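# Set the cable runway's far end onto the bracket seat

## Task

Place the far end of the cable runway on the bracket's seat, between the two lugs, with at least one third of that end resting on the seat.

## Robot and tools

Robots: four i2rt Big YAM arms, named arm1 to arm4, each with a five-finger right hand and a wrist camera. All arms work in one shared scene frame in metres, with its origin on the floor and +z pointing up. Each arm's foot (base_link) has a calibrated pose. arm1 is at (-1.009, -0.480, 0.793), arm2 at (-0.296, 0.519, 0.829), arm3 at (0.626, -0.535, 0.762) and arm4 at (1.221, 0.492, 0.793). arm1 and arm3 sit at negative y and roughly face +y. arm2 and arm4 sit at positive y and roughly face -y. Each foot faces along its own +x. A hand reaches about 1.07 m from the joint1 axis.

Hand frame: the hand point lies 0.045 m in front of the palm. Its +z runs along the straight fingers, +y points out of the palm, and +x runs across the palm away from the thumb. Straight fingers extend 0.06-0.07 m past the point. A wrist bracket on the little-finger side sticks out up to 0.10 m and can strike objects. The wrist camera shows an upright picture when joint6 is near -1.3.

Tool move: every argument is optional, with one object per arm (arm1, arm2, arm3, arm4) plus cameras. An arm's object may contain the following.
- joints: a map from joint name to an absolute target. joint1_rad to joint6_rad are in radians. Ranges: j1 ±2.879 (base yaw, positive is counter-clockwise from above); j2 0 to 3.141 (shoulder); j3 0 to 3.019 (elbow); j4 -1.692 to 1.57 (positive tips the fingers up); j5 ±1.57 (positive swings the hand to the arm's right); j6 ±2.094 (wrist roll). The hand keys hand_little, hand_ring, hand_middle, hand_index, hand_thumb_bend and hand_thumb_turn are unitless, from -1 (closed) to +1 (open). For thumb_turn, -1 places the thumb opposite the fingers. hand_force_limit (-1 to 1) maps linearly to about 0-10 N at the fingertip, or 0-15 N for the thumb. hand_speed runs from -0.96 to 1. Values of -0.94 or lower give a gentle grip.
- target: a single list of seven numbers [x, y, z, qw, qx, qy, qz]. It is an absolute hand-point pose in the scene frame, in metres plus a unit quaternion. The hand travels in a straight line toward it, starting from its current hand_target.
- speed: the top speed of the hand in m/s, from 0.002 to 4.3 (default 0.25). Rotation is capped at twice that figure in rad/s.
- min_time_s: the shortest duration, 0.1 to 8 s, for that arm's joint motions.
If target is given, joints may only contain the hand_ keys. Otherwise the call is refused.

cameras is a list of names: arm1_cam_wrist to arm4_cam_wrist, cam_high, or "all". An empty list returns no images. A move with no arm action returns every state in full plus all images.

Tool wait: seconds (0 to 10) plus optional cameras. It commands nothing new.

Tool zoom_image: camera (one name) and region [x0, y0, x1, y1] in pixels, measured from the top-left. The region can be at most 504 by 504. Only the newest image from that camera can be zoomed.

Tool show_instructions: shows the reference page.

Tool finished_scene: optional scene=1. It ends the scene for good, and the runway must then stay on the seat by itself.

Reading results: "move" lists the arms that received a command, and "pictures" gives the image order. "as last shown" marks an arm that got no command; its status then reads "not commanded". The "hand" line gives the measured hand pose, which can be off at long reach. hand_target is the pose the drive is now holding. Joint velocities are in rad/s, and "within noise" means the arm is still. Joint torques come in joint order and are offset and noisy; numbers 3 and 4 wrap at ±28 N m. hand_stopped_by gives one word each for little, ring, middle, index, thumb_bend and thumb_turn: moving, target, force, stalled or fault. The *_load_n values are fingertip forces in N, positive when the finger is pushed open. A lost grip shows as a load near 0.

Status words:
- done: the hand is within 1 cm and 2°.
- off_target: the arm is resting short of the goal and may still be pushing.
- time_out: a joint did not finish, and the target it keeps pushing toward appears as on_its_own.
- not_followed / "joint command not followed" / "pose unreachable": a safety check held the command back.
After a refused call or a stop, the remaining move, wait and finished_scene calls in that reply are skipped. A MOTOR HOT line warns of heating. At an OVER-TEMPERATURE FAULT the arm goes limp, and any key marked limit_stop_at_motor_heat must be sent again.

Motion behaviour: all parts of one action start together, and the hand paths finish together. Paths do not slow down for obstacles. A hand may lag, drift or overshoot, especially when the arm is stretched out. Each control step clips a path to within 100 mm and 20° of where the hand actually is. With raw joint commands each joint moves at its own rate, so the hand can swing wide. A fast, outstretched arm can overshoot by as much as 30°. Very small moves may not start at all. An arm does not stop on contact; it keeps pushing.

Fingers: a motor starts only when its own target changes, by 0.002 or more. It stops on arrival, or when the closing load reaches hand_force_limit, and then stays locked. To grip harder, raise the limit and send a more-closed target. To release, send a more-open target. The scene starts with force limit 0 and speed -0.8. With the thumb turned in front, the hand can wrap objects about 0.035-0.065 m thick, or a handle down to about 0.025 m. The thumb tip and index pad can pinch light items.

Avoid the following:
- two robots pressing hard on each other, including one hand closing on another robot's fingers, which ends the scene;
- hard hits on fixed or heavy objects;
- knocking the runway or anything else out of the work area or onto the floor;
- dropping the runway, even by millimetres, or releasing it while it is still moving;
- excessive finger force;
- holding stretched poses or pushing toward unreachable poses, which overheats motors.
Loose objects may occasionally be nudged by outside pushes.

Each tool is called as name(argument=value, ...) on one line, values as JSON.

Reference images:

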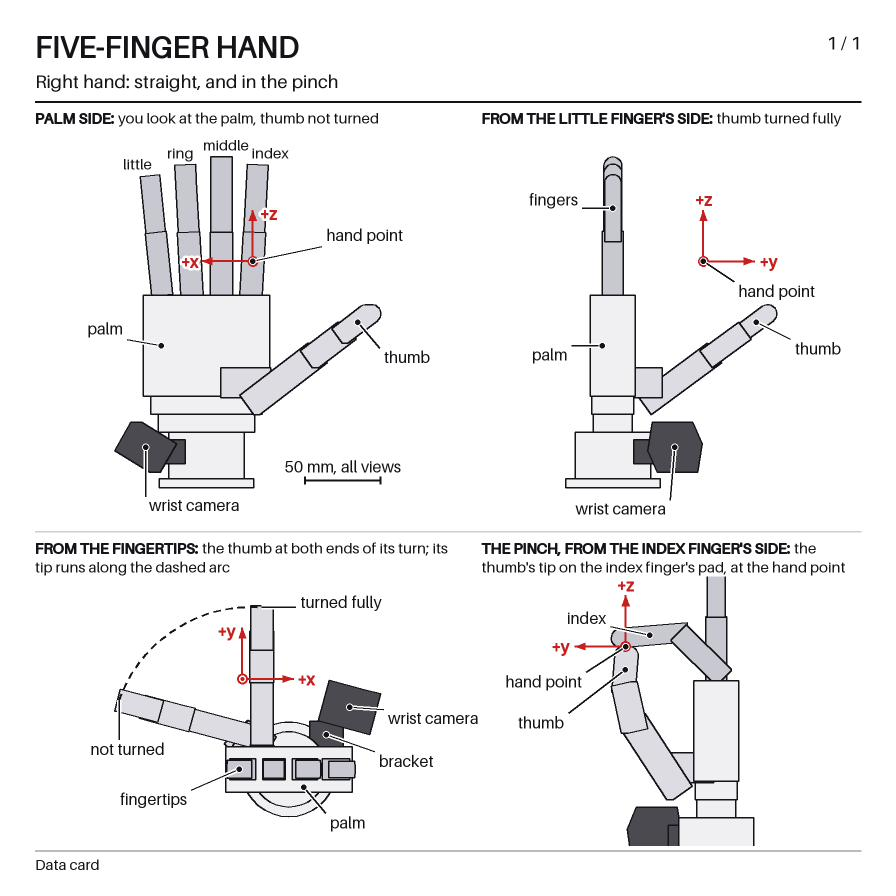

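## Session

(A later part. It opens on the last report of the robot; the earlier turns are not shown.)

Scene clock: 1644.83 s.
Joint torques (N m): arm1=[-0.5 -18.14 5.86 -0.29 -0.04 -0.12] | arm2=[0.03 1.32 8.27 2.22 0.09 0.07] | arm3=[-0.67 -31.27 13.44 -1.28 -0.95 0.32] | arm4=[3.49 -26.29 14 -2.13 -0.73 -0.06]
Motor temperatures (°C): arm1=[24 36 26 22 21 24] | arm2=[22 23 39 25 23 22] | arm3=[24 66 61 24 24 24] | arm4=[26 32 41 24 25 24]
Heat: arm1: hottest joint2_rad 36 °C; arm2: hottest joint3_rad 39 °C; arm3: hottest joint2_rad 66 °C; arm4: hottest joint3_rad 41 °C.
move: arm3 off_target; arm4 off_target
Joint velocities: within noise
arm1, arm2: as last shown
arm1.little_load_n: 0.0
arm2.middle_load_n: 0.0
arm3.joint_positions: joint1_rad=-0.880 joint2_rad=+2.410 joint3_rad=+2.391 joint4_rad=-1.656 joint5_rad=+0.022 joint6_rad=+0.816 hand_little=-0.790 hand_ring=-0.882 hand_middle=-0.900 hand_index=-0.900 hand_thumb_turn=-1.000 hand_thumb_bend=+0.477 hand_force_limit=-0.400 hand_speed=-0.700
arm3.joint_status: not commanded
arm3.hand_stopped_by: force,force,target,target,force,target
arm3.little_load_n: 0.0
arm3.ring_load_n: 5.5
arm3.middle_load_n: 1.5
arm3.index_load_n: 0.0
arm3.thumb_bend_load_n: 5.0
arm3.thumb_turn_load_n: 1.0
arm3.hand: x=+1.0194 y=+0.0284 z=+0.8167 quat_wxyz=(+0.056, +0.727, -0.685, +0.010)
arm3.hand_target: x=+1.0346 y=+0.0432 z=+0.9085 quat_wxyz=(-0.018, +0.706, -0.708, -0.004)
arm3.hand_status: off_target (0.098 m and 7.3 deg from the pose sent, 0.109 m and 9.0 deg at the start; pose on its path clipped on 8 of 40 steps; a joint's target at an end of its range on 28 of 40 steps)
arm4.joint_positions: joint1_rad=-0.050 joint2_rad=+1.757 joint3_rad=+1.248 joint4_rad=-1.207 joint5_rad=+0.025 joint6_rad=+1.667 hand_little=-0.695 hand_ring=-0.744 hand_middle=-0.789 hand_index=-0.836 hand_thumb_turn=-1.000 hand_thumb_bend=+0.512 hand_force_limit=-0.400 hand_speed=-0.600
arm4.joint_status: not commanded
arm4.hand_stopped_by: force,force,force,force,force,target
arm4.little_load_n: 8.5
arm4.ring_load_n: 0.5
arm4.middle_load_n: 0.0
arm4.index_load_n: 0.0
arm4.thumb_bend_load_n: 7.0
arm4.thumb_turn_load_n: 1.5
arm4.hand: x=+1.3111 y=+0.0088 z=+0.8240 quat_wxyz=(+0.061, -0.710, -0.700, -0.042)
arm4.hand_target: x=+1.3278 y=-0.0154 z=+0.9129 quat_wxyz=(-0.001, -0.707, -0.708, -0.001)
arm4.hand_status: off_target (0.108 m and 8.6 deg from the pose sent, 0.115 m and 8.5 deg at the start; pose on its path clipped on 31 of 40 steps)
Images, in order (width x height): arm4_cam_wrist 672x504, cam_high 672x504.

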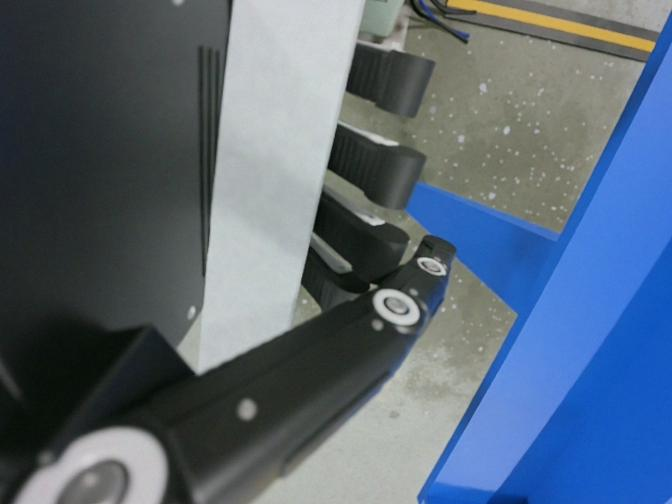

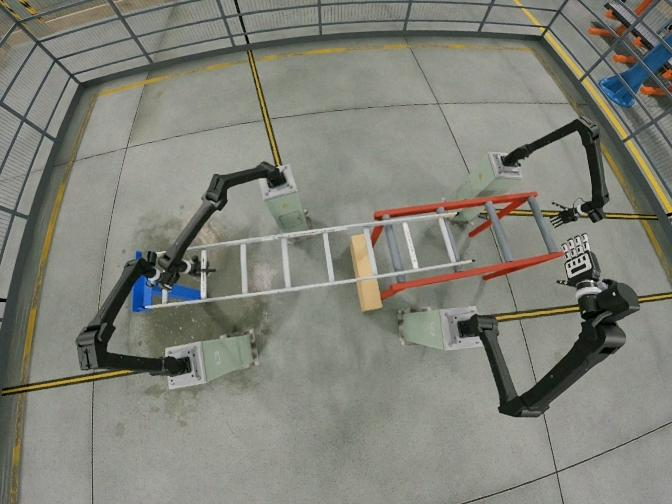

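move(arm4={"target": [1.33, -0.05, 0.915, 0, 0.7071, 0.7071, 0], "speed": 0.06}, arm3={"target": [1.04, 0.025, 0.90, 0, 0.7071, -0.7071, 0], "speed": 0.06}, cameras=["arm4_cam_wrist", "cam_high"])

zoom_image(camera="cam_high", region=[115, 240, 185, 320])

Scene clock: 1669.30 s.
Joint torques (N m): arm1=[-0.38 -18.08 5.89 -0.31 -0.06 -0.11] | arm2=[0.09 1.32 8.27 2.24 0.08 0.07] | arm3=[-2.02 -33.85 8.84 -0.95 -0.46 0.17] | arm4=[3.02 -24.06 16.18 -1.73 -0.8 -0.14]
Motor temperatures (°C): arm1=[24 36 26 22 21 24] | arm2=[22 23 39 25 23 22] | arm3=[24 72 64 24 24 24] | arm4=[26 32 41 24 26 24]
Heat: arm1: hottest joint2_rad 36 °C; arm2: hottest joint3_rad 39 °C; arm3: hottest joint2_rad 72 °C; arm4: hottest joint3_rad 41 °C.
move: arm3 off_target; arm4 off_target
Joint velocities: within noise
arm1: as last shown
arm2.joint_positions: joint1_rad=-0.211 joint2_rad=+0.534 joint3_rad=+1.375 joint4_rad=-1.139 joint5_rad=+0.245 joint6_rad=-1.411 hand_little=+1.000 hand_ring=+1.000 hand_middle=+1.000 hand_index=+1.000 hand_thumb_turn=+1.000 hand_thumb_bend=+1.000 hand_force_limit=+0.000 hand_speed=-0.800
arm2.joint_status: not commanded
arm2.hand_stopped_by: target,target,target,target,target,target
arm2.little_load_n: 0.0
arm2.ring_load_n: 0.0
arm2.middle_load_n: 0.0
arm2.index_load_n: 0.0
arm2.thumb_bend_load_n: 0.0
arm2.thumb_turn_load_n: 0.0
arm2.hand: x=-0.4449 y=+0.3444 z=+1.3858 quat_wxyz=(+0.508, +0.371, -0.708, +0.321)
arm2.hand_target: x=-0.4441 y=+0.3469 z=+1.3942 quat_wxyz=(+0.513, +0.367, -0.703, +0.327)
arm2.hand_status: not commanded
arm3.joint_positions: joint1_rad=-0.889 joint2_rad=+2.408 joint3_rad=+2.364 joint4_rad=-1.646 joint5_rad=+0.015 joint6_rad=+0.810 hand_little=-0.790 hand_ring=-0.882 hand_middle=-0.900 hand_index=-0.900 hand_thumb_turn=-1.000 hand_thumb_bend=+0.477 hand_force_limit=-0.400 hand_speed=-0.700
arm3.joint_status: not commanded
arm3.hand_stopped_by: force,force,target,target,force,target
arm3.little_load_n: 0.0
arm3.ring_load_n: 5.0
arm3.middle_load_n: 1.0
arm3.index_load_n: 0.0
arm3.thumb_bend_load_n: 5.0
arm3.thumb_turn_load_n: 0.5
arm3.hand: x=+1.0205 y=+0.0218 z=+0.8092 quat_wxyz=(+0.063, +0.725, -0.686, +0.007)
arm3.hand_target: x=+1.0367 y=+0.0218 z=+0.8966 quat_wxyz=(+0.001, +0.708, -0.707, +0.000)
arm3.hand_status: off_target (0.093 m and 8.0 deg from the pose sent, 0.086 m and 7.3 deg at the start)
arm4.joint_positions: joint1_rad=-0.050 joint2_rad=+1.785 joint3_rad=+1.263 joint4_rad=-1.203 joint5_rad=+0.028 joint6_rad=+1.669 hand_little=-0.695 hand_ring=-0.744 hand_middle=-0.789 hand_index=-0.836 hand_thumb_turn=-1.000 hand_thumb_bend=+0.512 hand_force_limit=-0.400 hand_speed=-0.600
arm4.joint_status: not commanded
arm4.hand_stopped_by: force,force,force,force,force,target
arm4.little_load_n: 10.0
arm4.ring_load_n: 1.0
arm4.middle_load_n: 0.0
arm4.index_load_n: 0.0
arm4.thumb_bend_load_n: 6.5
arm4.thumb_turn_load_n: 1.0
arm4.hand: x=+1.3110 y=+0.0035 z=+0.8157 quat_wxyz=(+0.066, -0.711, -0.699, -0.044)
arm4.hand_target: x=+1.3266 y=-0.0353 z=+0.9013 quat_wxyz=(-0.001, -0.707, -0.708, +0.000)
arm4.hand_status: off_target (0.114 m and 9.1 deg from the pose sent, 0.110 m and 8.6 deg at the start; pose on its path clipped on 28 of 36 steps)
Images, in order (width x height): arm4_cam_wrist 672x504, cam_high 672x504.

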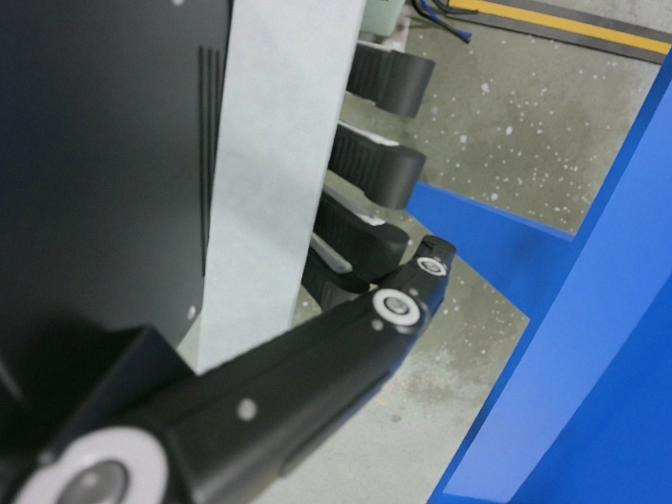

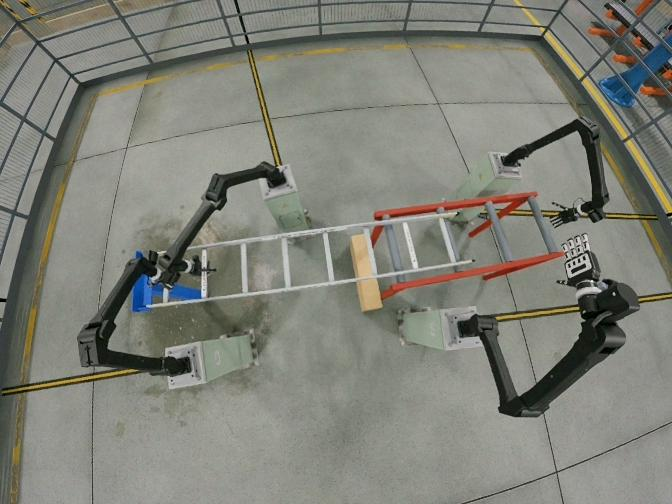

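Scaled by 6.300 from the camera's image (finer frame: 960x720).

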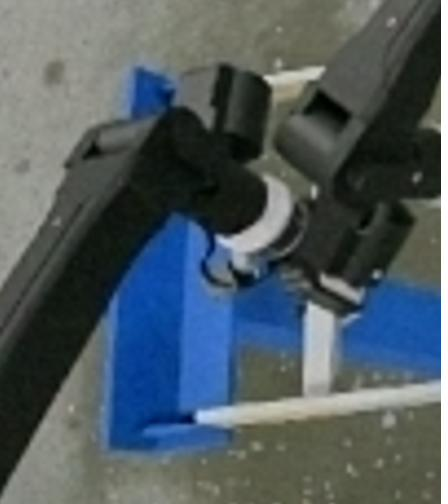

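move(arm4={"target": [1.365, -0.045, 0.905, 0, 0.7071, 0.7071, 0], "speed": 0.08}, arm3={"target": [1.075, 0.03, 0.89, 0, 0.7071, -0.7071, 0], "speed": 0.08}, cameras=["arm4_cam_wrist", "cam_high"])

zoom_image(camera="cam_high", region=[115, 240, 185, 320])

Scene clock: 1684.97 s.
Joint torques (N m): arm1=[-0.5 -17.85 5.87 -0.38 -0.04 -0.11] | arm2=[0.03 1.26 8.28 2.24 0.08 0.07] | arm3=[-1.49 -31.38 12.74 -1.63 -0.47 0.22] | arm4=[3.19 -24.35 15.79 -1.77 -0.84 -0.14]
Motor temperatures (°C): arm1=[24 36 26 22 21 24] | arm2=[22 23 39 25 23 22] | arm3=[24 68 59 24 23 24] | arm4=[26 32 44 24 26 24]
Heat: arm1: hottest joint2_rad 36 °C; arm2: hottest joint3_rad 39 °C; arm3: hottest joint2_rad 68 °C; arm4: hottest joint3_rad 44 °C.
move: arm3 off_target; arm4 off_target
Joint velocities: within noise
arm1.joint_positions: joint1_rad=+0.509 joint2_rad=+1.863 joint3_rad=+1.370 joint4_rad=-1.116 joint5_rad=+0.004 joint6_rad=-1.204 hand_little=+1.000 hand_ring=+1.000 hand_middle=+1.000 hand_index=+1.000 hand_thumb_turn=+1.000 hand_thumb_bend=+1.000 hand_force_limit=+0.000 hand_speed=-0.800
arm1.joint_status: not commanded
arm1.hand_stopped_by: target,target,target,target,target,target
arm1.little_load_n: 0.0
arm1.ring_load_n: 0.0
arm1.middle_load_n: 0.0
arm1.index_load_n: 0.0
arm1.thumb_bend_load_n: 0.0
arm1.thumb_turn_load_n: 0.0
arm1.hand: x=-1.1340 y=-0.0224 z=+0.8267 quat_wxyz=(+0.010, +0.708, +0.707, -0.004)
arm1.hand_target: x=-1.1300 y=-0.0201 z=+0.8349 quat_wxyz=(+0.000, +0.707, +0.707, +0.000)
arm1.hand_status: not commanded
arm2: as last shown
arm3.joint_positions: joint1_rad=-0.924 joint2_rad=+2.459 joint3_rad=+2.450 joint4_rad=-1.648 joint5_rad=+0.013 joint6_rad=+0.777 hand_little=-0.790 hand_ring=-0.882 hand_middle=-0.900 hand_index=-0.900 hand_thumb_turn=-1.000 hand_thumb_bend=+0.477 hand_force_limit=-0.400 hand_speed=-0.700
arm3.joint_status: not commanded
arm3.hand_stopped_by: force,force,target,target,force,target
arm3.little_load_n: 0.0
arm3.ring_load_n: 4.5
arm3.middle_load_n: 1.5
arm3.index_load_n: 0.0
arm3.thumb_bend_load_n: 5.0
arm3.thumb_turn_load_n: 0.5
arm3.hand: x=+1.0513 y=+0.0201 z=+0.8045 quat_wxyz=(+0.047, +0.725, -0.687, +0.004)
arm3.hand_target: x=+1.0704 y=+0.0255 z=+0.8881 quat_wxyz=(-0.015, +0.706, -0.708, -0.002)
arm3.hand_status: off_target (0.089 m and 6.2 deg from the pose sent, 0.098 m and 8.0 deg at the start; a joint's target at an end of its range on 30 of 39 steps)
arm4.joint_positions: joint1_rad=+0.017 joint2_rad=+1.799 joint3_rad=+1.263 joint4_rad=-1.186 joint5_rad=+0.029 joint6_rad=+1.738 hand_little=-0.695 hand_ring=-0.744 hand_middle=-0.789 hand_index=-0.836 hand_thumb_turn=-1.000 hand_thumb_bend=+0.512 hand_force_limit=-0.400 hand_speed=-0.600
arm4.joint_status: not commanded
arm4.hand_stopped_by: force,force,force,force,force,target
arm4.little_load_n: 10.5
arm4.ring_load_n: 1.5
arm4.middle_load_n: 0.0
arm4.index_load_n: 0.0
arm4.thumb_bend_load_n: 6.5
arm4.thumb_turn_load_n: 1.5
arm4.hand: x=+1.3416 y=+0.0033 z=+0.8089 quat_wxyz=(+0.067, -0.711, -0.699, -0.037)
arm4.hand_target: x=+1.3614 y=-0.0331 z=+0.8946 quat_wxyz=(-0.001, -0.707, -0.708, +0.000)
arm4.hand_status: off_target (0.110 m and 8.9 deg from the pose sent, 0.115 m and 9.1 deg at the start; pose on its path clipped on 34 of 39 steps)
Images, in order (width x height): arm4_cam_wrist 672x504, cam_high 672x504.

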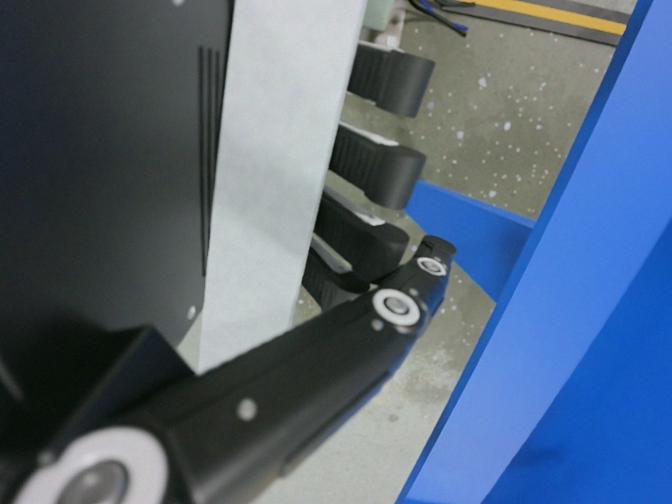

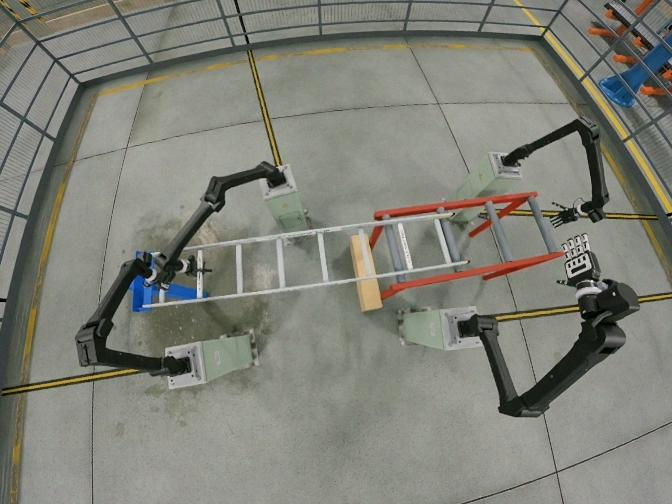

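Scaled by 6.300 from the camera's image (finer frame: 960x720).

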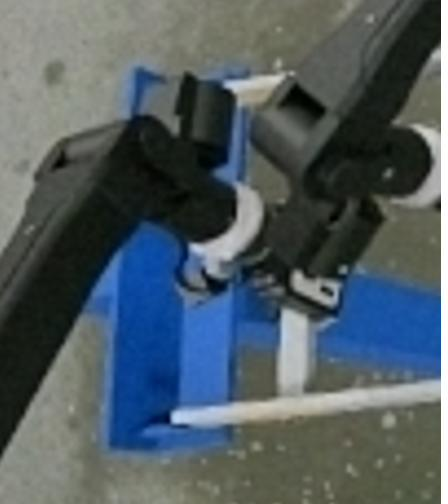

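move(arm4={"target": [1.362, -0.06, 0.885, 0, 0.7071, 0.7071, 0], "speed": 0.08}, arm3={"target": [1.072, 0.01, 0.87, 0, 0.7071, -0.7071, 0], "speed": 0.08}, cameras=["arm4_cam_wrist", "cam_high"])

zoom_image(camera="cam_high", region=[115, 240, 185, 320])

Scene clock: 1703.47 s.
Joint torques (N m): arm1=[-0.62 -18.08 5.9 -0.36 -0.05 -0.11] | arm2=[0.03 1.32 8.27 2.24 0.09 0.07] | arm3=[-1.73 -33.49 8.59 -1.02 -0.15 0.08] | arm4=[2.43 -25.29 15.08 -1.61 -0.98 -0.27]
Motor temperatures (°C): arm1=[24 36 26 22 21 24] | arm2=[22 23 39 25 23 22] | arm3=[24 65 55 24 23 24] | arm4=[26 33 46 24 26 24]
Heat: arm1: hottest joint2_rad 36 °C; arm2: hottest joint3_rad 39 °C; arm3: hottest joint2_rad 65 °C; arm4: hottest joint3_rad 46 °C.
move: arm3 off_target; arm4 off_target
Joint velocities: within noise
arm1, arm2: as last shown
arm3.joint_positions: joint1_rad=-0.936 joint2_rad=+2.447 joint3_rad=+2.372 joint4_rad=-1.600 joint5_rad=+0.009 joint6_rad=+0.773 hand_little=-0.790 hand_ring=-0.882 hand_middle=-0.900 hand_index=-0.900 hand_thumb_turn=-1.000 hand_thumb_bend=+0.477 hand_force_limit=-0.400 hand_speed=-0.700
arm3.joint_status: not commanded
arm3.hand_stopped_by: force,force,target,target,force,target
arm3.little_load_n: 0.0
arm3.ring_load_n: 4.0
arm3.middle_load_n: 1.0
arm3.index_load_n: 0.5
arm3.thumb_bend_load_n: 5.0
arm3.thumb_turn_load_n: 0.5
arm3.hand: x=+1.0510 y=+0.0094 z=+0.7841 quat_wxyz=(+0.056, +0.722, -0.690, +0.001)
arm3.hand_target: x=+1.0689 y=+0.0078 z=+0.8668 quat_wxyz=(+0.000, +0.707, -0.707, +0.000)
arm3.hand_status: off_target (0.088 m and 7.0 deg from the pose sent, 0.070 m and 6.2 deg at the start)
arm4.joint_positions: joint1_rad=+0.017 joint2_rad=+1.854 joint3_rad=+1.277 joint4_rad=-1.147 joint5_rad=+0.034 joint6_rad=+1.742 hand_little=-0.695 hand_ring=-0.744 hand_middle=-0.789 hand_index=-0.836 hand_thumb_turn=-1.000 hand_thumb_bend=+0.512 hand_force_limit=-0.400 hand_speed=-0.600
arm4.joint_status: not commanded
arm4.hand_stopped_by: force,force,force,force,force,target
arm4.little_load_n: 11.0
arm4.ring_load_n: 1.5
arm4.middle_load_n: 0.0
arm4.index_load_n: 0.0
arm4.thumb_bend_load_n: 6.5
arm4.thumb_turn_load_n: 1.5
arm4.hand: x=+1.3422 y=-0.0075 z=+0.7866 quat_wxyz=(+0.069, -0.712, -0.697, -0.035)
arm4.hand_target: x=+1.3582 y=-0.0467 z=+0.8720 quat_wxyz=(+0.000, -0.707, -0.708, +0.001)
arm4.hand_status: off_target (0.113 m and 9.0 deg from the pose sent, 0.101 m and 8.9 deg at the start; pose on its path clipped on 30 of 40 steps)
Images, in order (width x height): arm4_cam_wrist 672x504, cam_high 672x504.

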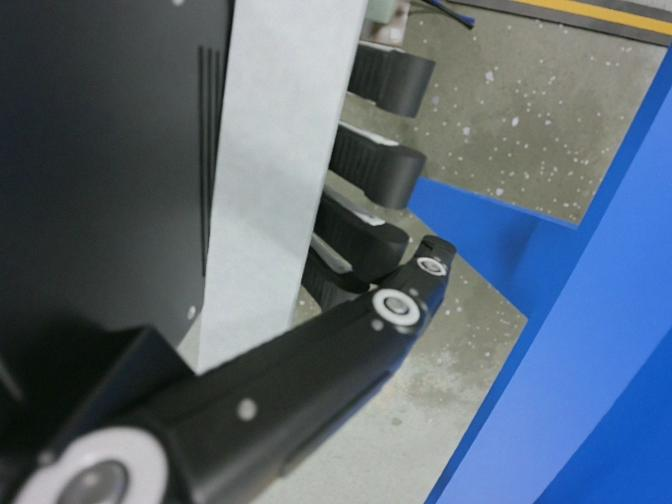

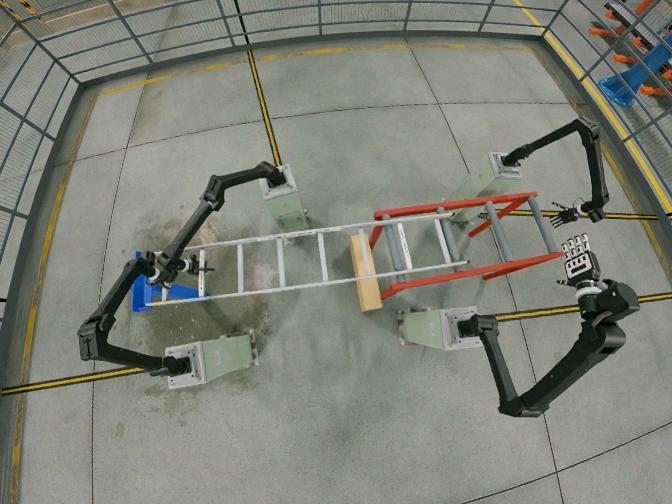

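Scaled by 6.300 from the camera's image (finer frame: 960x720).

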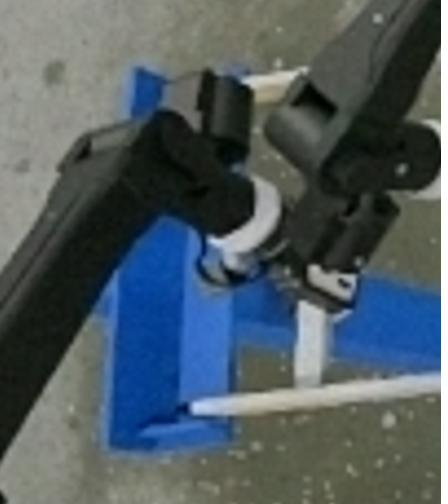

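move(arm4={"target": [1.362, -0.06, 0.865, 0, 0.7071, 0.7071, 0], "speed": 0.06}, arm3={"target": [1.072, 0.01, 0.85, 0, 0.7071, -0.7071, 0], "speed": 0.06})

move(arm4={"target": [1.362, -0.055, 0.845, 0, 0.7071, 0.7071, 0], "speed": 0.06}, arm3={"target": [1.072, 0.01, 0.83, 0, 0.7071, -0.7071, 0], "speed": 0.06}, cameras=["arm4_cam_wrist", "cam_high"])

zoom_image(camera="cam_high", region=[115, 240, 185, 320])

Scene clock: 1724.63 s.
Joint torques (N m): arm1=[-0.44 -17.96 5.83 -0.31 -0.03 -0.12] | arm2=[0.03 1.26 8.27 2.24 0.09 0.07] | arm3=[-1.32 -31.68 8.12 -0.5 -0.18 0.1] | arm4=[2.67 -23.77 15.64 -1.43 -0.89 -0.25]
Motor temperatures (°C): arm1=[24 36 26 22 21 24] | arm2=[22 23 39 25 23 22] | arm3=[24 72 51 24 22 24] | arm4=[26 35 49 24 26 24]
Heat: arm1: hottest joint2_rad 36 °C; arm2: hottest joint3_rad 39 °C; arm3: hottest joint2_rad 72 °C; arm4: hottest joint3_rad 49 °C.
move: arm3 off_target; arm4 off_target
Joint velocities: within noise
arm1, arm2: as last shown
arm2.ring_load_n: 0.5
arm3.joint_positions: joint1_rad=-0.940 joint2_rad=+2.427 joint3_rad=+2.334 joint4_rad=-1.569 joint5_rad=+0.009 joint6_rad=+0.772 hand_little=-0.790 hand_ring=-0.882 hand_middle=-0.900 hand_index=-0.900 hand_thumb_turn=-1.000 hand_thumb_bend=+0.477 hand_force_limit=-0.400 hand_speed=-0.700
arm3.joint_status: not commanded
arm3.hand_stopped_by: force,force,target,target,force,target
arm3.little_load_n: 0.5
arm3.ring_load_n: 3.5
arm3.middle_load_n: 1.0
arm3.index_load_n: 0.0
arm3.thumb_bend_load_n: 5.0
arm3.thumb_turn_load_n: 0.5
arm3.hand: x=+1.0523 y=+0.0068 z=+0.7829 quat_wxyz=(+0.050, +0.721, -0.691, +0.001)
arm3.hand_target: x=+1.0699 y=+0.0082 z=+0.8484 quat_wxyz=(+0.000, +0.707, -0.707, +0.000)
arm3.hand_status: off_target (0.070 m and 6.3 deg from the pose sent, 0.069 m and 7.0 deg at the start)
arm4.joint_positions: joint1_rad=+0.017 joint2_rad=+1.857 joint3_rad=+1.282 joint4_rad=-1.140 joint5_rad=+0.032 joint6_rad=+1.742 hand_little=-0.695 hand_ring=-0.744 hand_middle=-0.789 hand_index=-0.836 hand_thumb_turn=-1.000 hand_thumb_bend=+0.512 hand_force_limit=-0.400 hand_speed=-0.600
arm4.joint_status: not commanded
arm4.hand_stopped_by: force,force,force,force,force,target
arm4.little_load_n: 10.0
arm4.ring_load_n: 2.0
arm4.middle_load_n: 0.0
arm4.index_load_n: 0.0
arm4.thumb_bend_load_n: 7.0
arm4.thumb_turn_load_n: 1.0
arm4.hand: x=+1.3433 y=-0.0111 z=+0.7864 quat_wxyz=(+0.065, -0.713, -0.697, -0.034)
arm4.hand_target: x=+1.3606 y=-0.0530 z=+0.8650 quat_wxyz=(-0.001, -0.707, -0.708, +0.001)
arm4.hand_status: off_target (0.094 m and 8.6 deg from the pose sent, 0.096 m and 9.0 deg at the start)
pictures: none

Scene clock: 1725.67 s.
Joint torques (N m): arm1=[-0.56 -18.08 5.9 -0.34 -0.04 -0.1] | arm2=[0.03 1.32 8.27 2.22 0.09 0.07] | arm3=[-1.26 -30.21 8.35 -0.2 -0.17 0.11] | arm4=[2.73 -24.29 12.63 -0.81 -0.8 -0.26]
Motor temperatures (°C): arm1=[24 36 26 22 21 24] | arm2=[22 23 39 25 23 22] | arm3=[24 72 51 24 22 24] | arm4=[26 35 49 24 26 24]
Heat: arm1: hottest joint2_rad 36 °C; arm2: hottest joint3_rad 39 °C; arm3: hottest joint2_rad 72 °C; arm4: hottest joint3_rad 49 °C.
move: arm3 off_target; arm4 off_target
Joint velocities: within noise
arm1, arm2: as last shown
arm2.ring_load_n: 0.0
arm3.joint_positions: joint1_rad=-0.944 joint2_rad=+2.416 joint3_rad=+2.287 joint4_rad=-1.527 joint5_rad=+0.009 joint6_rad=+0.769 hand_little=-0.790 hand_ring=-0.882 hand_middle=-0.900 hand_index=-0.900 hand_thumb_turn=-1.000 hand_thumb_bend=+0.477 hand_force_limit=-0.400 hand_speed=-0.700
arm3.joint_status: not commanded
arm3.hand_stopped_by: force,force,target,target,force,target
arm3.little_load_n: 0.0
arm3.ring_load_n: 2.5
arm3.middle_load_n: 1.0
arm3.index_load_n: 0.0
arm3.thumb_bend_load_n: 5.0
arm3.thumb_turn_load_n: 0.5
arm3.hand: x=+1.0534 y=+0.0031 z=+0.7730 quat_wxyz=(+0.047, +0.721, -0.692, +0.001)
arm3.hand_target: x=+1.0702 y=+0.0083 z=+0.8292 quat_wxyz=(+0.000, +0.707, -0.707, +0.000)
arm3.hand_status: off_target (0.060 m and 5.9 deg from the pose sent, 0.051 m and 6.3 deg at the start)
arm4.joint_positions: joint1_rad=+0.017 joint2_rad=+1.879 joint3_rad=+1.282 joint4_rad=-1.106 joint5_rad=+0.029 joint6_rad=+1.744 hand_little=-0.695 hand_ring=-0.744 hand_middle=-0.789 hand_index=-0.836 hand_thumb_turn=-1.000 hand_thumb_bend=+0.512 hand_force_limit=-0.400 hand_speed=-0.600
arm4.joint_status: not commanded
arm4.hand_stopped_by: force,force,force,force,force,target
arm4.little_load_n: 10.5
arm4.ring_load_n: 3.0
arm4.middle_load_n: 0.0
arm4.index_load_n: 0.0
arm4.thumb_bend_load_n: 7.0
arm4.thumb_turn_load_n: 1.5
arm4.hand: x=+1.3447 y=-0.0172 z=+0.7758 quat_wxyz=(+0.060, -0.714, -0.697, -0.032)
arm4.hand_target: x=+1.3611 y=-0.0504 z=+0.8444 quat_wxyz=(+0.000, -0.707, -0.707, +0.000)
arm4.hand_status: off_target (0.081 m and 7.9 deg from the pose sent, 0.076 m and 8.6 deg at the start)
Images, in order (width x height): arm4_cam_wrist 672x504, cam_high 672x504.

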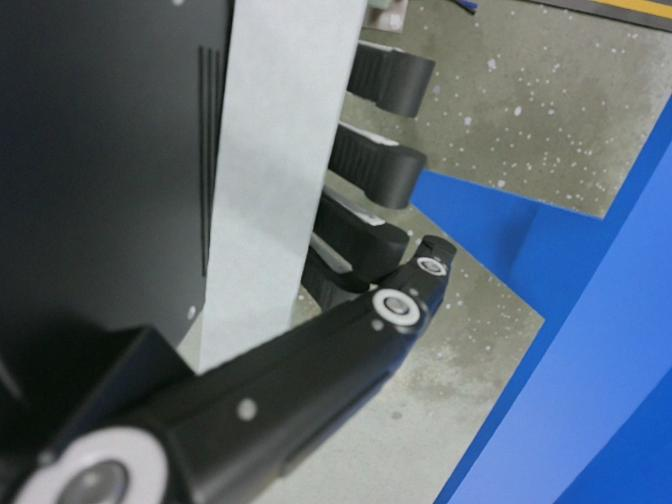

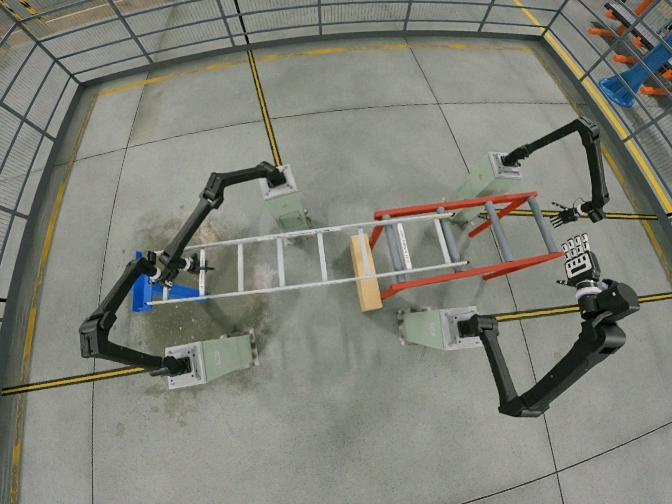

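Scaled by 6.300 from the camera's image (finer frame: 960x720).

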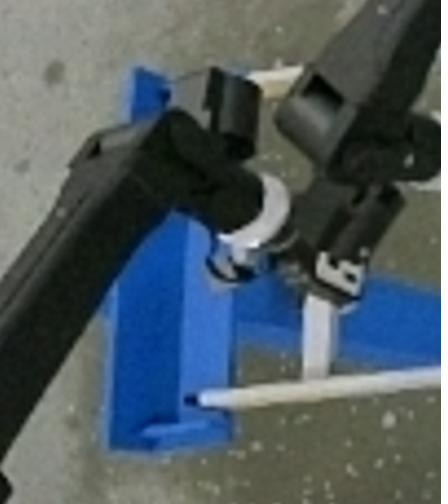

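move(arm4={"target": [1.362, -0.04, 0.825, 0, 0.7071, 0.7071, 0], "speed": 0.06}, arm3={"target": [1.072, 0.015, 0.81, 0, 0.7071, -0.7071, 0], "speed": 0.06})

move(arm4={"target": [1.362, -0.035, 0.805, 0, 0.7071, 0.7071, 0], "speed": 0.06}, arm3={"target": [1.072, 0.015, 0.79, 0, 0.7071, -0.7071, 0], "speed": 0.06}, cameras=["arm4_cam_wrist", "cam_high", "arm2_cam_wrist"])

zoom_image(camera="cam_high", region=[115, 240, 185, 320])

Scene clock: 1747.10 s.
Joint torques (N m): arm1=[-0.91 -18.02 5.9 -0.35 -0.04 -0.11] | arm2=[-0.03 1.32 8.27 2.24 0.08 0.07] | arm3=[-0.38 -28.63 8.51 0.57 -0.21 0.14] | arm4=[3.14 -24.23 8.53 0.02 -0.65 -0.24]
Motor temperatures (°C): arm1=[24 36 26 22 21 24] | arm2=[22 23 39 25 23 22] | arm3=[24 72 49 24 22 24] | arm4=[26 33 46 24 26 24]
Heat: arm1: hottest joint2_rad 36 °C; arm2: hottest joint3_rad 39 °C; arm3: hottest joint2_rad 72 °C; arm4: hottest joint3_rad 46 °C.
move: arm3 off_target; arm4 off_target
Joint velocities: within noise
arm1, arm2: as last shown
arm2.middle_load_n: -0.5
arm3.joint_positions: joint1_rad=-0.947 joint2_rad=+2.414 joint3_rad=+2.275 joint4_rad=-1.514 joint5_rad=+0.009 joint6_rad=+0.769 hand_little=-0.790 hand_ring=-0.882 hand_middle=-0.900 hand_index=-0.900 hand_thumb_turn=-1.000 hand_thumb_bend=+0.477 hand_force_limit=-0.400 hand_speed=-0.700
arm3.joint_status: not commanded
arm3.hand_stopped_by: force,force,target,target,force,target
arm3.little_load_n: 0.0
arm3.ring_load_n: 2.5
arm3.middle_load_n: 1.0
arm3.index_load_n: 0.0
arm3.thumb_bend_load_n: 5.0
arm3.thumb_turn_load_n: 0.5
arm3.hand: x=+1.0547 y=+0.0019 z=+0.7695 quat_wxyz=(+0.046, +0.720, -0.693, +0.001)
arm3.hand_target: x=+1.0706 y=+0.0136 z=+0.8106 quat_wxyz=(+0.000, +0.707, -0.707, -0.001)
arm3.hand_status: off_target (0.046 m and 5.7 deg from the pose sent, 0.043 m and 5.9 deg at the start)
arm4.joint_positions: joint1_rad=+0.017 joint2_rad=+1.877 joint3_rad=+1.266 joint4_rad=-1.068 joint5_rad=+0.025 joint6_rad=+1.747 hand_little=-0.695 hand_ring=-0.744 hand_middle=-0.789 hand_index=-0.836 hand_thumb_turn=-1.000 hand_thumb_bend=+0.512 hand_force_limit=-0.400 hand_speed=-0.600
arm4.joint_status: not commanded
arm4.hand_stopped_by: force,force,force,force,force,target
arm4.little_load_n: 5.0
arm4.ring_load_n: 1.5
arm4.middle_load_n: 0.0
arm4.index_load_n: 0.5
arm4.thumb_bend_load_n: 7.0
arm4.thumb_turn_load_n: 1.5
arm4.hand: x=+1.3458 y=-0.0202 z=+0.7721 quat_wxyz=(+0.049, -0.716, -0.696, -0.026)
arm4.hand_target: x=+1.3615 y=-0.0382 z=+0.8238 quat_wxyz=(+0.000, -0.707, -0.707, +0.000)
arm4.hand_status: off_target (0.059 m and 6.5 deg from the pose sent, 0.057 m and 7.9 deg at the start)
pictures: none

Scene clock: 1748.13 s.
Joint torques (N m): arm1=[-0.38 -18.14 5.85 -0.35 -0.05 -0.12] | arm2=[0.09 1.32 8.27 2.22 0.08 0.07] | arm3=[-0.38 -27.11 7.46 0.7 0.07 0.05] | arm4=[3.19 -21.36 7.6 0.49 -0.59 -0.23]
Motor temperatures (°C): arm1=[24 36 26 22 21 24] | arm2=[22 23 39 25 23 22] | arm3=[24 72 49 24 22 24] | arm4=[26 33 46 24 26 24]
Heat: arm1: hottest joint2_rad 36 °C; arm2: hottest joint3_rad 39 °C; arm3: hottest joint2_rad 72 °C; arm4: hottest joint3_rad 46 °C.
move: arm3 off_target; arm4 off_target
Joint velocities: within noise
arm1, arm2: as last shown
arm2.middle_load_n: 0.0
arm3.joint_positions: joint1_rad=-0.947 joint2_rad=+2.411 joint3_rad=+2.258 joint4_rad=-1.477 joint5_rad=+0.003 joint6_rad=+0.781 hand_little=-0.790 hand_ring=-0.882 hand_middle=-0.900 hand_index=-0.900 hand_thumb_turn=-1.000 hand_thumb_bend=+0.477 hand_force_limit=-0.400 hand_speed=-0.700
arm3.joint_status: not commanded
arm3.hand_stopped_by: force,force,target,target,force,target
arm3.little_load_n: 0.0
arm3.ring_load_n: 0.5
arm3.middle_load_n: 0.5
arm3.index_load_n: 0.0
arm3.thumb_bend_load_n: 5.0
arm3.thumb_turn_load_n: 0.5
arm3.hand: x=+1.0577 y=+0.0068 z=+0.7649 quat_wxyz=(+0.034, +0.716, -0.697, -0.001)
arm3.hand_target: x=+1.0716 y=+0.0142 z=+0.7904 quat_wxyz=(+0.000, +0.707, -0.707, +0.000)
arm3.hand_status: off_target (0.030 m and 4.2 deg from the pose sent, 0.030 m and 5.7 deg at the start)
arm4.joint_positions: joint1_rad=+0.017 joint2_rad=+1.863 joint3_rad=+1.244 joint4_rad=-1.028 joint5_rad=+0.024 joint6_rad=+1.748 hand_little=-0.696 hand_ring=-0.744 hand_middle=-0.789 hand_index=-0.836 hand_thumb_turn=-1.000 hand_thumb_bend=+0.512 hand_force_limit=-0.400 hand_speed=-0.600
arm4.joint_status: not commanded
arm4.hand_stopped_by: force,force,force,force,force,target
arm4.little_load_n: 1.5
arm4.ring_load_n: 1.5
arm4.middle_load_n: 0.0
arm4.index_load_n: 0.0
arm4.thumb_bend_load_n: 6.5
arm4.thumb_turn_load_n: 1.5
arm4.hand: x=+1.3463 y=-0.0219 z=+0.7725 quat_wxyz=(+0.036, -0.717, -0.696, -0.018)
arm4.hand_target: x=+1.3617 y=-0.0342 z=+0.8048 quat_wxyz=(+0.000, -0.707, -0.707, +0.000)
arm4.hand_status: off_target (0.038 m and 4.9 deg from the pose sent, 0.040 m and 6.6 deg at the start)
pictures: arm2_cam_wrist, arm4_cam_wrist, cam_high
Images, in order (width x height): arm2_cam_wrist 672x504, arm4_cam_wrist 672x504, cam_high 672x504.

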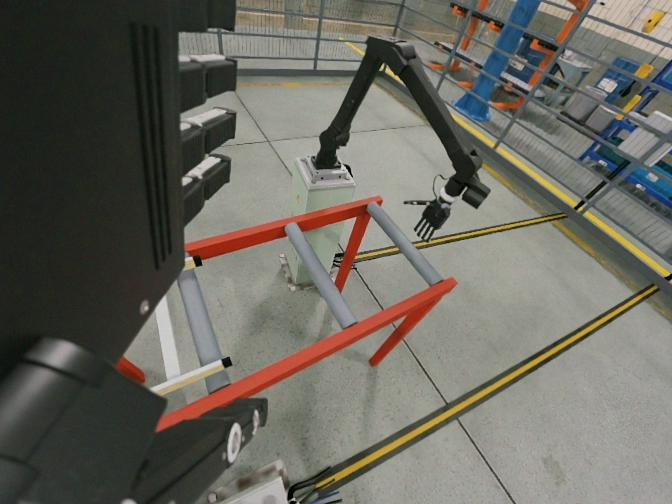

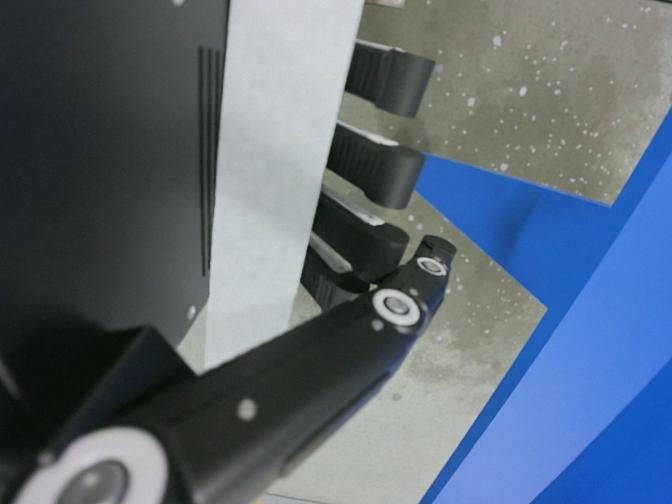

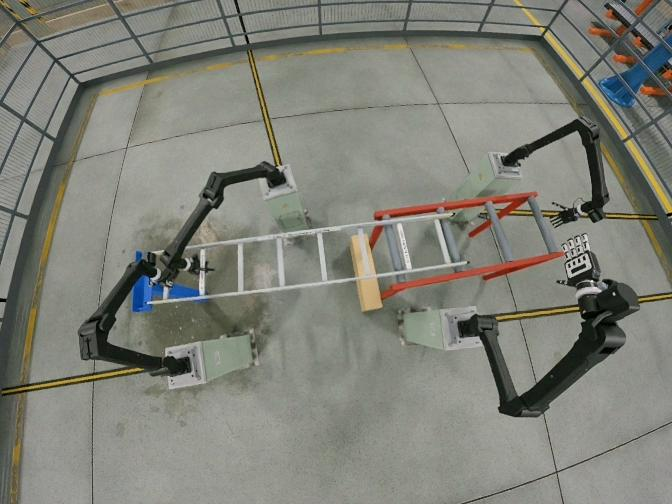

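Scaled by 6.300 from the camera's image (finer frame: 960x720).

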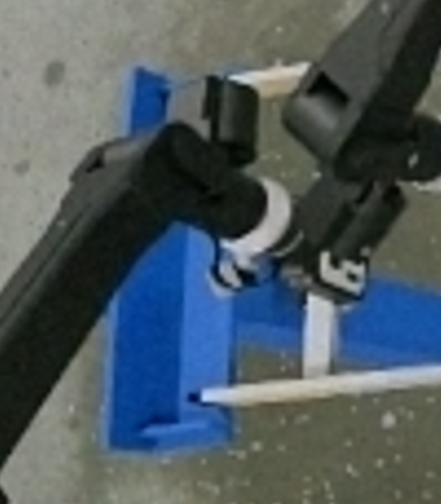

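move(arm4={"target": [1.365, -0.06, 0.88, 0, 0.7071, 0.7071, 0], "speed": 0.08}, arm3={"target": [1.075, 0.015, 0.86, 0, 0.7071, -0.7071, 0], "speed": 0.08})

move(arm4={"target": [1.41, -0.06, 0.89, 0, 0.7071, 0.7071, 0], "speed": 0.08}, arm3={"target": [1.12, 0.015, 0.87, 0, 0.7071, -0.7071, 0], "speed": 0.08}, cameras=["arm4_cam_wrist", "cam_high"])

zoom_image(camera="cam_high", region=[115, 240, 185, 320])

Scene clock: 1806.17 s.
Joint torques (N m): arm1=[-0.67 -18.26 5.82 -0.36 -0.05 -0.11] | arm2=[0.09 1.32 8.28 2.24 0.09 0.07] | arm3=[-0.91 -30.1 12.53 -1.72 -0.07 0.04] | arm4=[3.02 -25.17 15.69 -2.39 -0.57 -0.28]
Motor temperatures (°C): arm1=[24 36 26 22 21 24] | arm2=[22 23 39 25 23 22] | arm3=[24 69 46 24 22 23] | arm4=[26 34 39 23 26 24]
Heat: arm1: hottest joint2_rad 36 °C; arm2: hottest joint3_rad 39 °C; arm3: hottest joint2_rad 69 °C; arm4: hottest joint3_rad 39 °C.
move: arm3 off_target; arm4 off_target
Joint velocities: within noise
arm1, arm2: as last shown
arm3.joint_positions: joint1_rad=-0.946 joint2_rad=+2.424 joint3_rad=+2.328 joint4_rad=-1.570 joint5_rad=+0.006 joint6_rad=+0.779 hand_little=-0.790 hand_ring=-0.882 hand_middle=-0.900 hand_index=-0.900 hand_thumb_turn=-1.000 hand_thumb_bend=+0.477 hand_force_limit=-0.400 hand_speed=-0.700
arm3.joint_status: not commanded
arm3.hand_stopped_by: force,force,target,target,force,target
arm3.little_load_n: 0.0
arm3.ring_load_n: 2.5
arm3.middle_load_n: 1.0
arm3.index_load_n: 0.0
arm3.thumb_bend_load_n: 5.0
arm3.thumb_turn_load_n: 0.5
arm3.hand: x=+1.0547 y=+0.0035 z=+0.7834 quat_wxyz=(+0.052, +0.716, -0.696, +0.000)
arm3.hand_target: x=+1.0716 y=+0.0116 z=+0.8584 quat_wxyz=(-0.001, +0.707, -0.707, -0.001)
arm3.hand_status: off_target (0.080 m and 6.2 deg from the pose sent, 0.097 m and 4.2 deg at the start)
arm4.joint_positions: joint1_rad=+0.017 joint2_rad=+1.862 joint3_rad=+1.293 joint4_rad=-1.133 joint5_rad=+0.024 joint6_rad=+1.752 hand_little=-0.695 hand_ring=-0.744 hand_middle=-0.789 hand_index=-0.836 hand_thumb_turn=-1.000 hand_thumb_bend=+0.512 hand_force_limit=-0.400 hand_speed=-0.600
arm4.joint_status: not commanded
arm4.hand_stopped_by: force,force,force,force,force,target
arm4.little_load_n: 8.5
arm4.ring_load_n: 1.5
arm4.middle_load_n: 0.0
arm4.index_load_n: 0.0
arm4.thumb_bend_load_n: 6.5
arm4.thumb_turn_load_n: 1.5
arm4.hand: x=+1.3454 y=-0.0176 z=+0.7878 quat_wxyz=(+0.058, -0.717, -0.694, -0.034)
arm4.hand_target: x=+1.3631 y=-0.0518 z=+0.8747 quat_wxyz=(-0.001, -0.707, -0.707, +0.001)
arm4.hand_status: off_target (0.103 m and 7.9 deg from the pose sent, 0.116 m and 4.9 deg at the start; pose on its path clipped on 26 of 51 steps)
pictures: none

Scene clock: 1807.47 s.
Joint torques (N m): arm1=[-0.5 -18.14 5.89 -0.39 -0.05 -0.11] | arm2=[0.03 1.26 8.27 2.24 0.09 0.07] | arm3=[-1.55 -31.56 13.01 -1.43 -0.22 0.11] | arm4=[3.14 -24.94 16.21 -2.4 -0.59 -0.24]
Motor temperatures (°C): arm1=[24 36 26 22 21 24] | arm2=[22 23 39 25 23 22] | arm3=[24 69 47 24 22 23] | arm4=[26 34 40 23 26 24]
Heat: arm1: hottest joint2_rad 36 °C; arm2: hottest joint3_rad 39 °C; arm3: hottest joint2_rad 69 °C; arm4: hottest joint3_rad 40 °C.
move: arm3 off_target; arm4 off_target
Joint velocities: within noise
arm1: as last shown
arm2.joint_positions: joint1_rad=-0.211 joint2_rad=+0.534 joint3_rad=+1.375 joint4_rad=-1.139 joint5_rad=+0.245 joint6_rad=-1.411 hand_little=+1.000 hand_ring=+1.000 hand_middle=+1.000 hand_index=+1.000 hand_thumb_turn=+1.000 hand_thumb_bend=+1.000 hand_force_limit=+0.000 hand_speed=-0.800
arm2.joint_status: not commanded
arm2.hand_stopped_by: target,target,target,target,target,target
arm2.little_load_n: 0.0
arm2.ring_load_n: 0.0
arm2.middle_load_n: 0.0
arm2.index_load_n: 0.0
arm2.thumb_bend_load_n: 0.0
arm2.thumb_turn_load_n: 0.0
arm2.hand: x=-0.4449 y=+0.3444 z=+1.3858 quat_wxyz=(+0.508, +0.371, -0.708, +0.321)
arm2.hand_target: x=-0.4441 y=+0.3469 z=+1.3942 quat_wxyz=(+0.513, +0.367, -0.703, +0.327)
arm2.hand_status: not commanded
arm3.joint_positions: joint1_rad=-0.980 joint2_rad=+2.537 joint3_rad=+2.552 joint4_rad=-1.651 joint5_rad=+0.006 joint6_rad=+0.735 hand_little=-0.790 hand_ring=-0.882 hand_middle=-0.900 hand_index=-0.900 hand_thumb_turn=-1.000 hand_thumb_bend=+0.477 hand_force_limit=-0.400 hand_speed=-0.700
arm3.joint_status: not commanded
arm3.hand_stopped_by: force,force,target,target,force,target
arm3.little_load_n: 0.0
arm3.ring_load_n: 3.0
arm3.middle_load_n: 1.5
arm3.index_load_n: 0.0
arm3.thumb_bend_load_n: 5.5
arm3.thumb_turn_load_n: 0.5
arm3.hand: x=+1.0927 y=+0.0071 z=+0.7855 quat_wxyz=(+0.037, +0.720, -0.693, -0.001)
arm3.hand_target: x=+1.1151 y=+0.0105 z=+0.8682 quat_wxyz=(-0.025, +0.704, -0.709, -0.001)
arm3.hand_status: off_target (0.089 m and 4.8 deg from the pose sent, 0.109 m and 6.2 deg at the start; a joint's target at an end of its range on 25 of 39 steps)
arm4.joint_positions: joint1_rad=+0.096 joint2_rad=+1.865 joint3_rad=+1.300 joint4_rad=-1.136 joint5_rad=+0.023 joint6_rad=+1.827 hand_little=-0.695 hand_ring=-0.744 hand_middle=-0.789 hand_index=-0.836 hand_thumb_turn=-1.000 hand_thumb_bend=+0.512 hand_force_limit=-0.400 hand_speed=-0.600
arm4.joint_status: not commanded
arm4.hand_stopped_by: force,force,force,force,force,target
arm4.little_load_n: 9.0
arm4.ring_load_n: 2.5
arm4.middle_load_n: 0.0
arm4.index_load_n: 0.0
arm4.thumb_bend_load_n: 7.0
arm4.thumb_turn_load_n: 1.5
arm4.hand: x=+1.3837 y=-0.0128 z=+0.7885 quat_wxyz=(+0.059, -0.715, -0.696, -0.029)
arm4.hand_target: x=+1.4048 y=-0.0469 z=+0.8750 quat_wxyz=(-0.002, -0.707, -0.707, +0.001)
arm4.hand_status: off_target (0.115 m and 7.7 deg from the pose sent, 0.128 m and 7.9 deg at the start; pose on its path clipped on 36 of 39 steps)
Images, in order (width x height): arm4_cam_wrist 672x504, cam_high 672x504.

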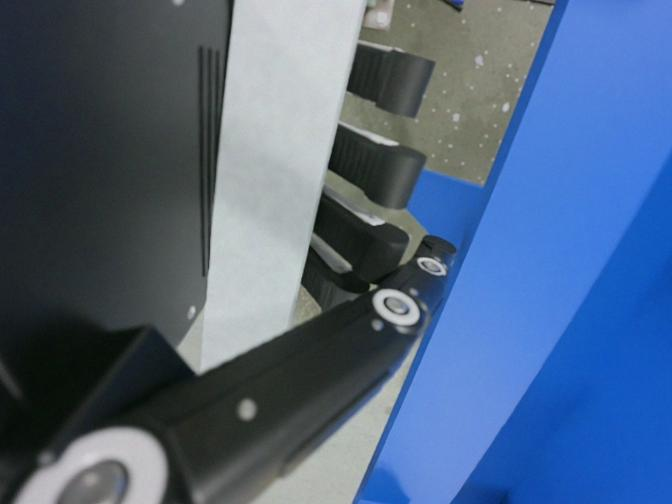

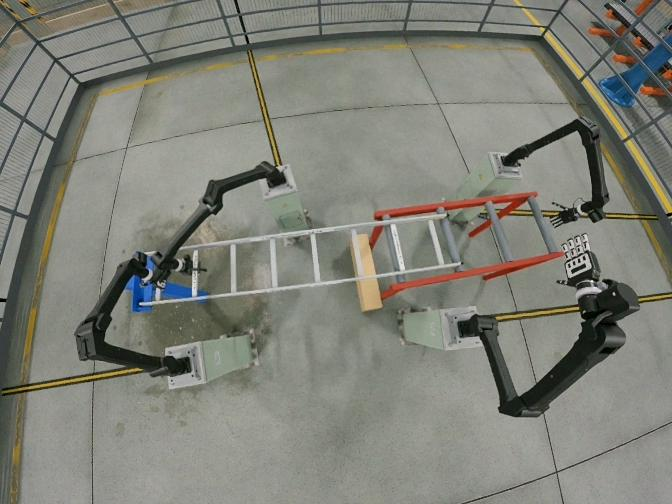

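Scaled by 6.300 from the camera's image (finer frame: 960x720).

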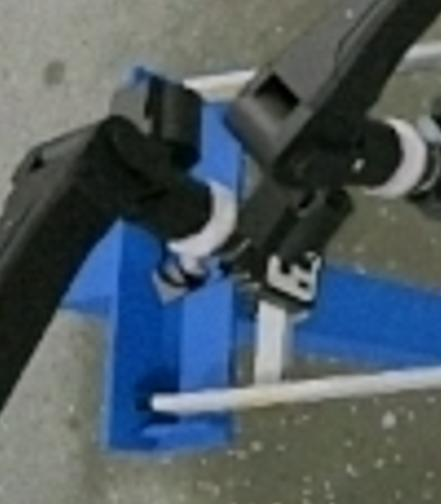

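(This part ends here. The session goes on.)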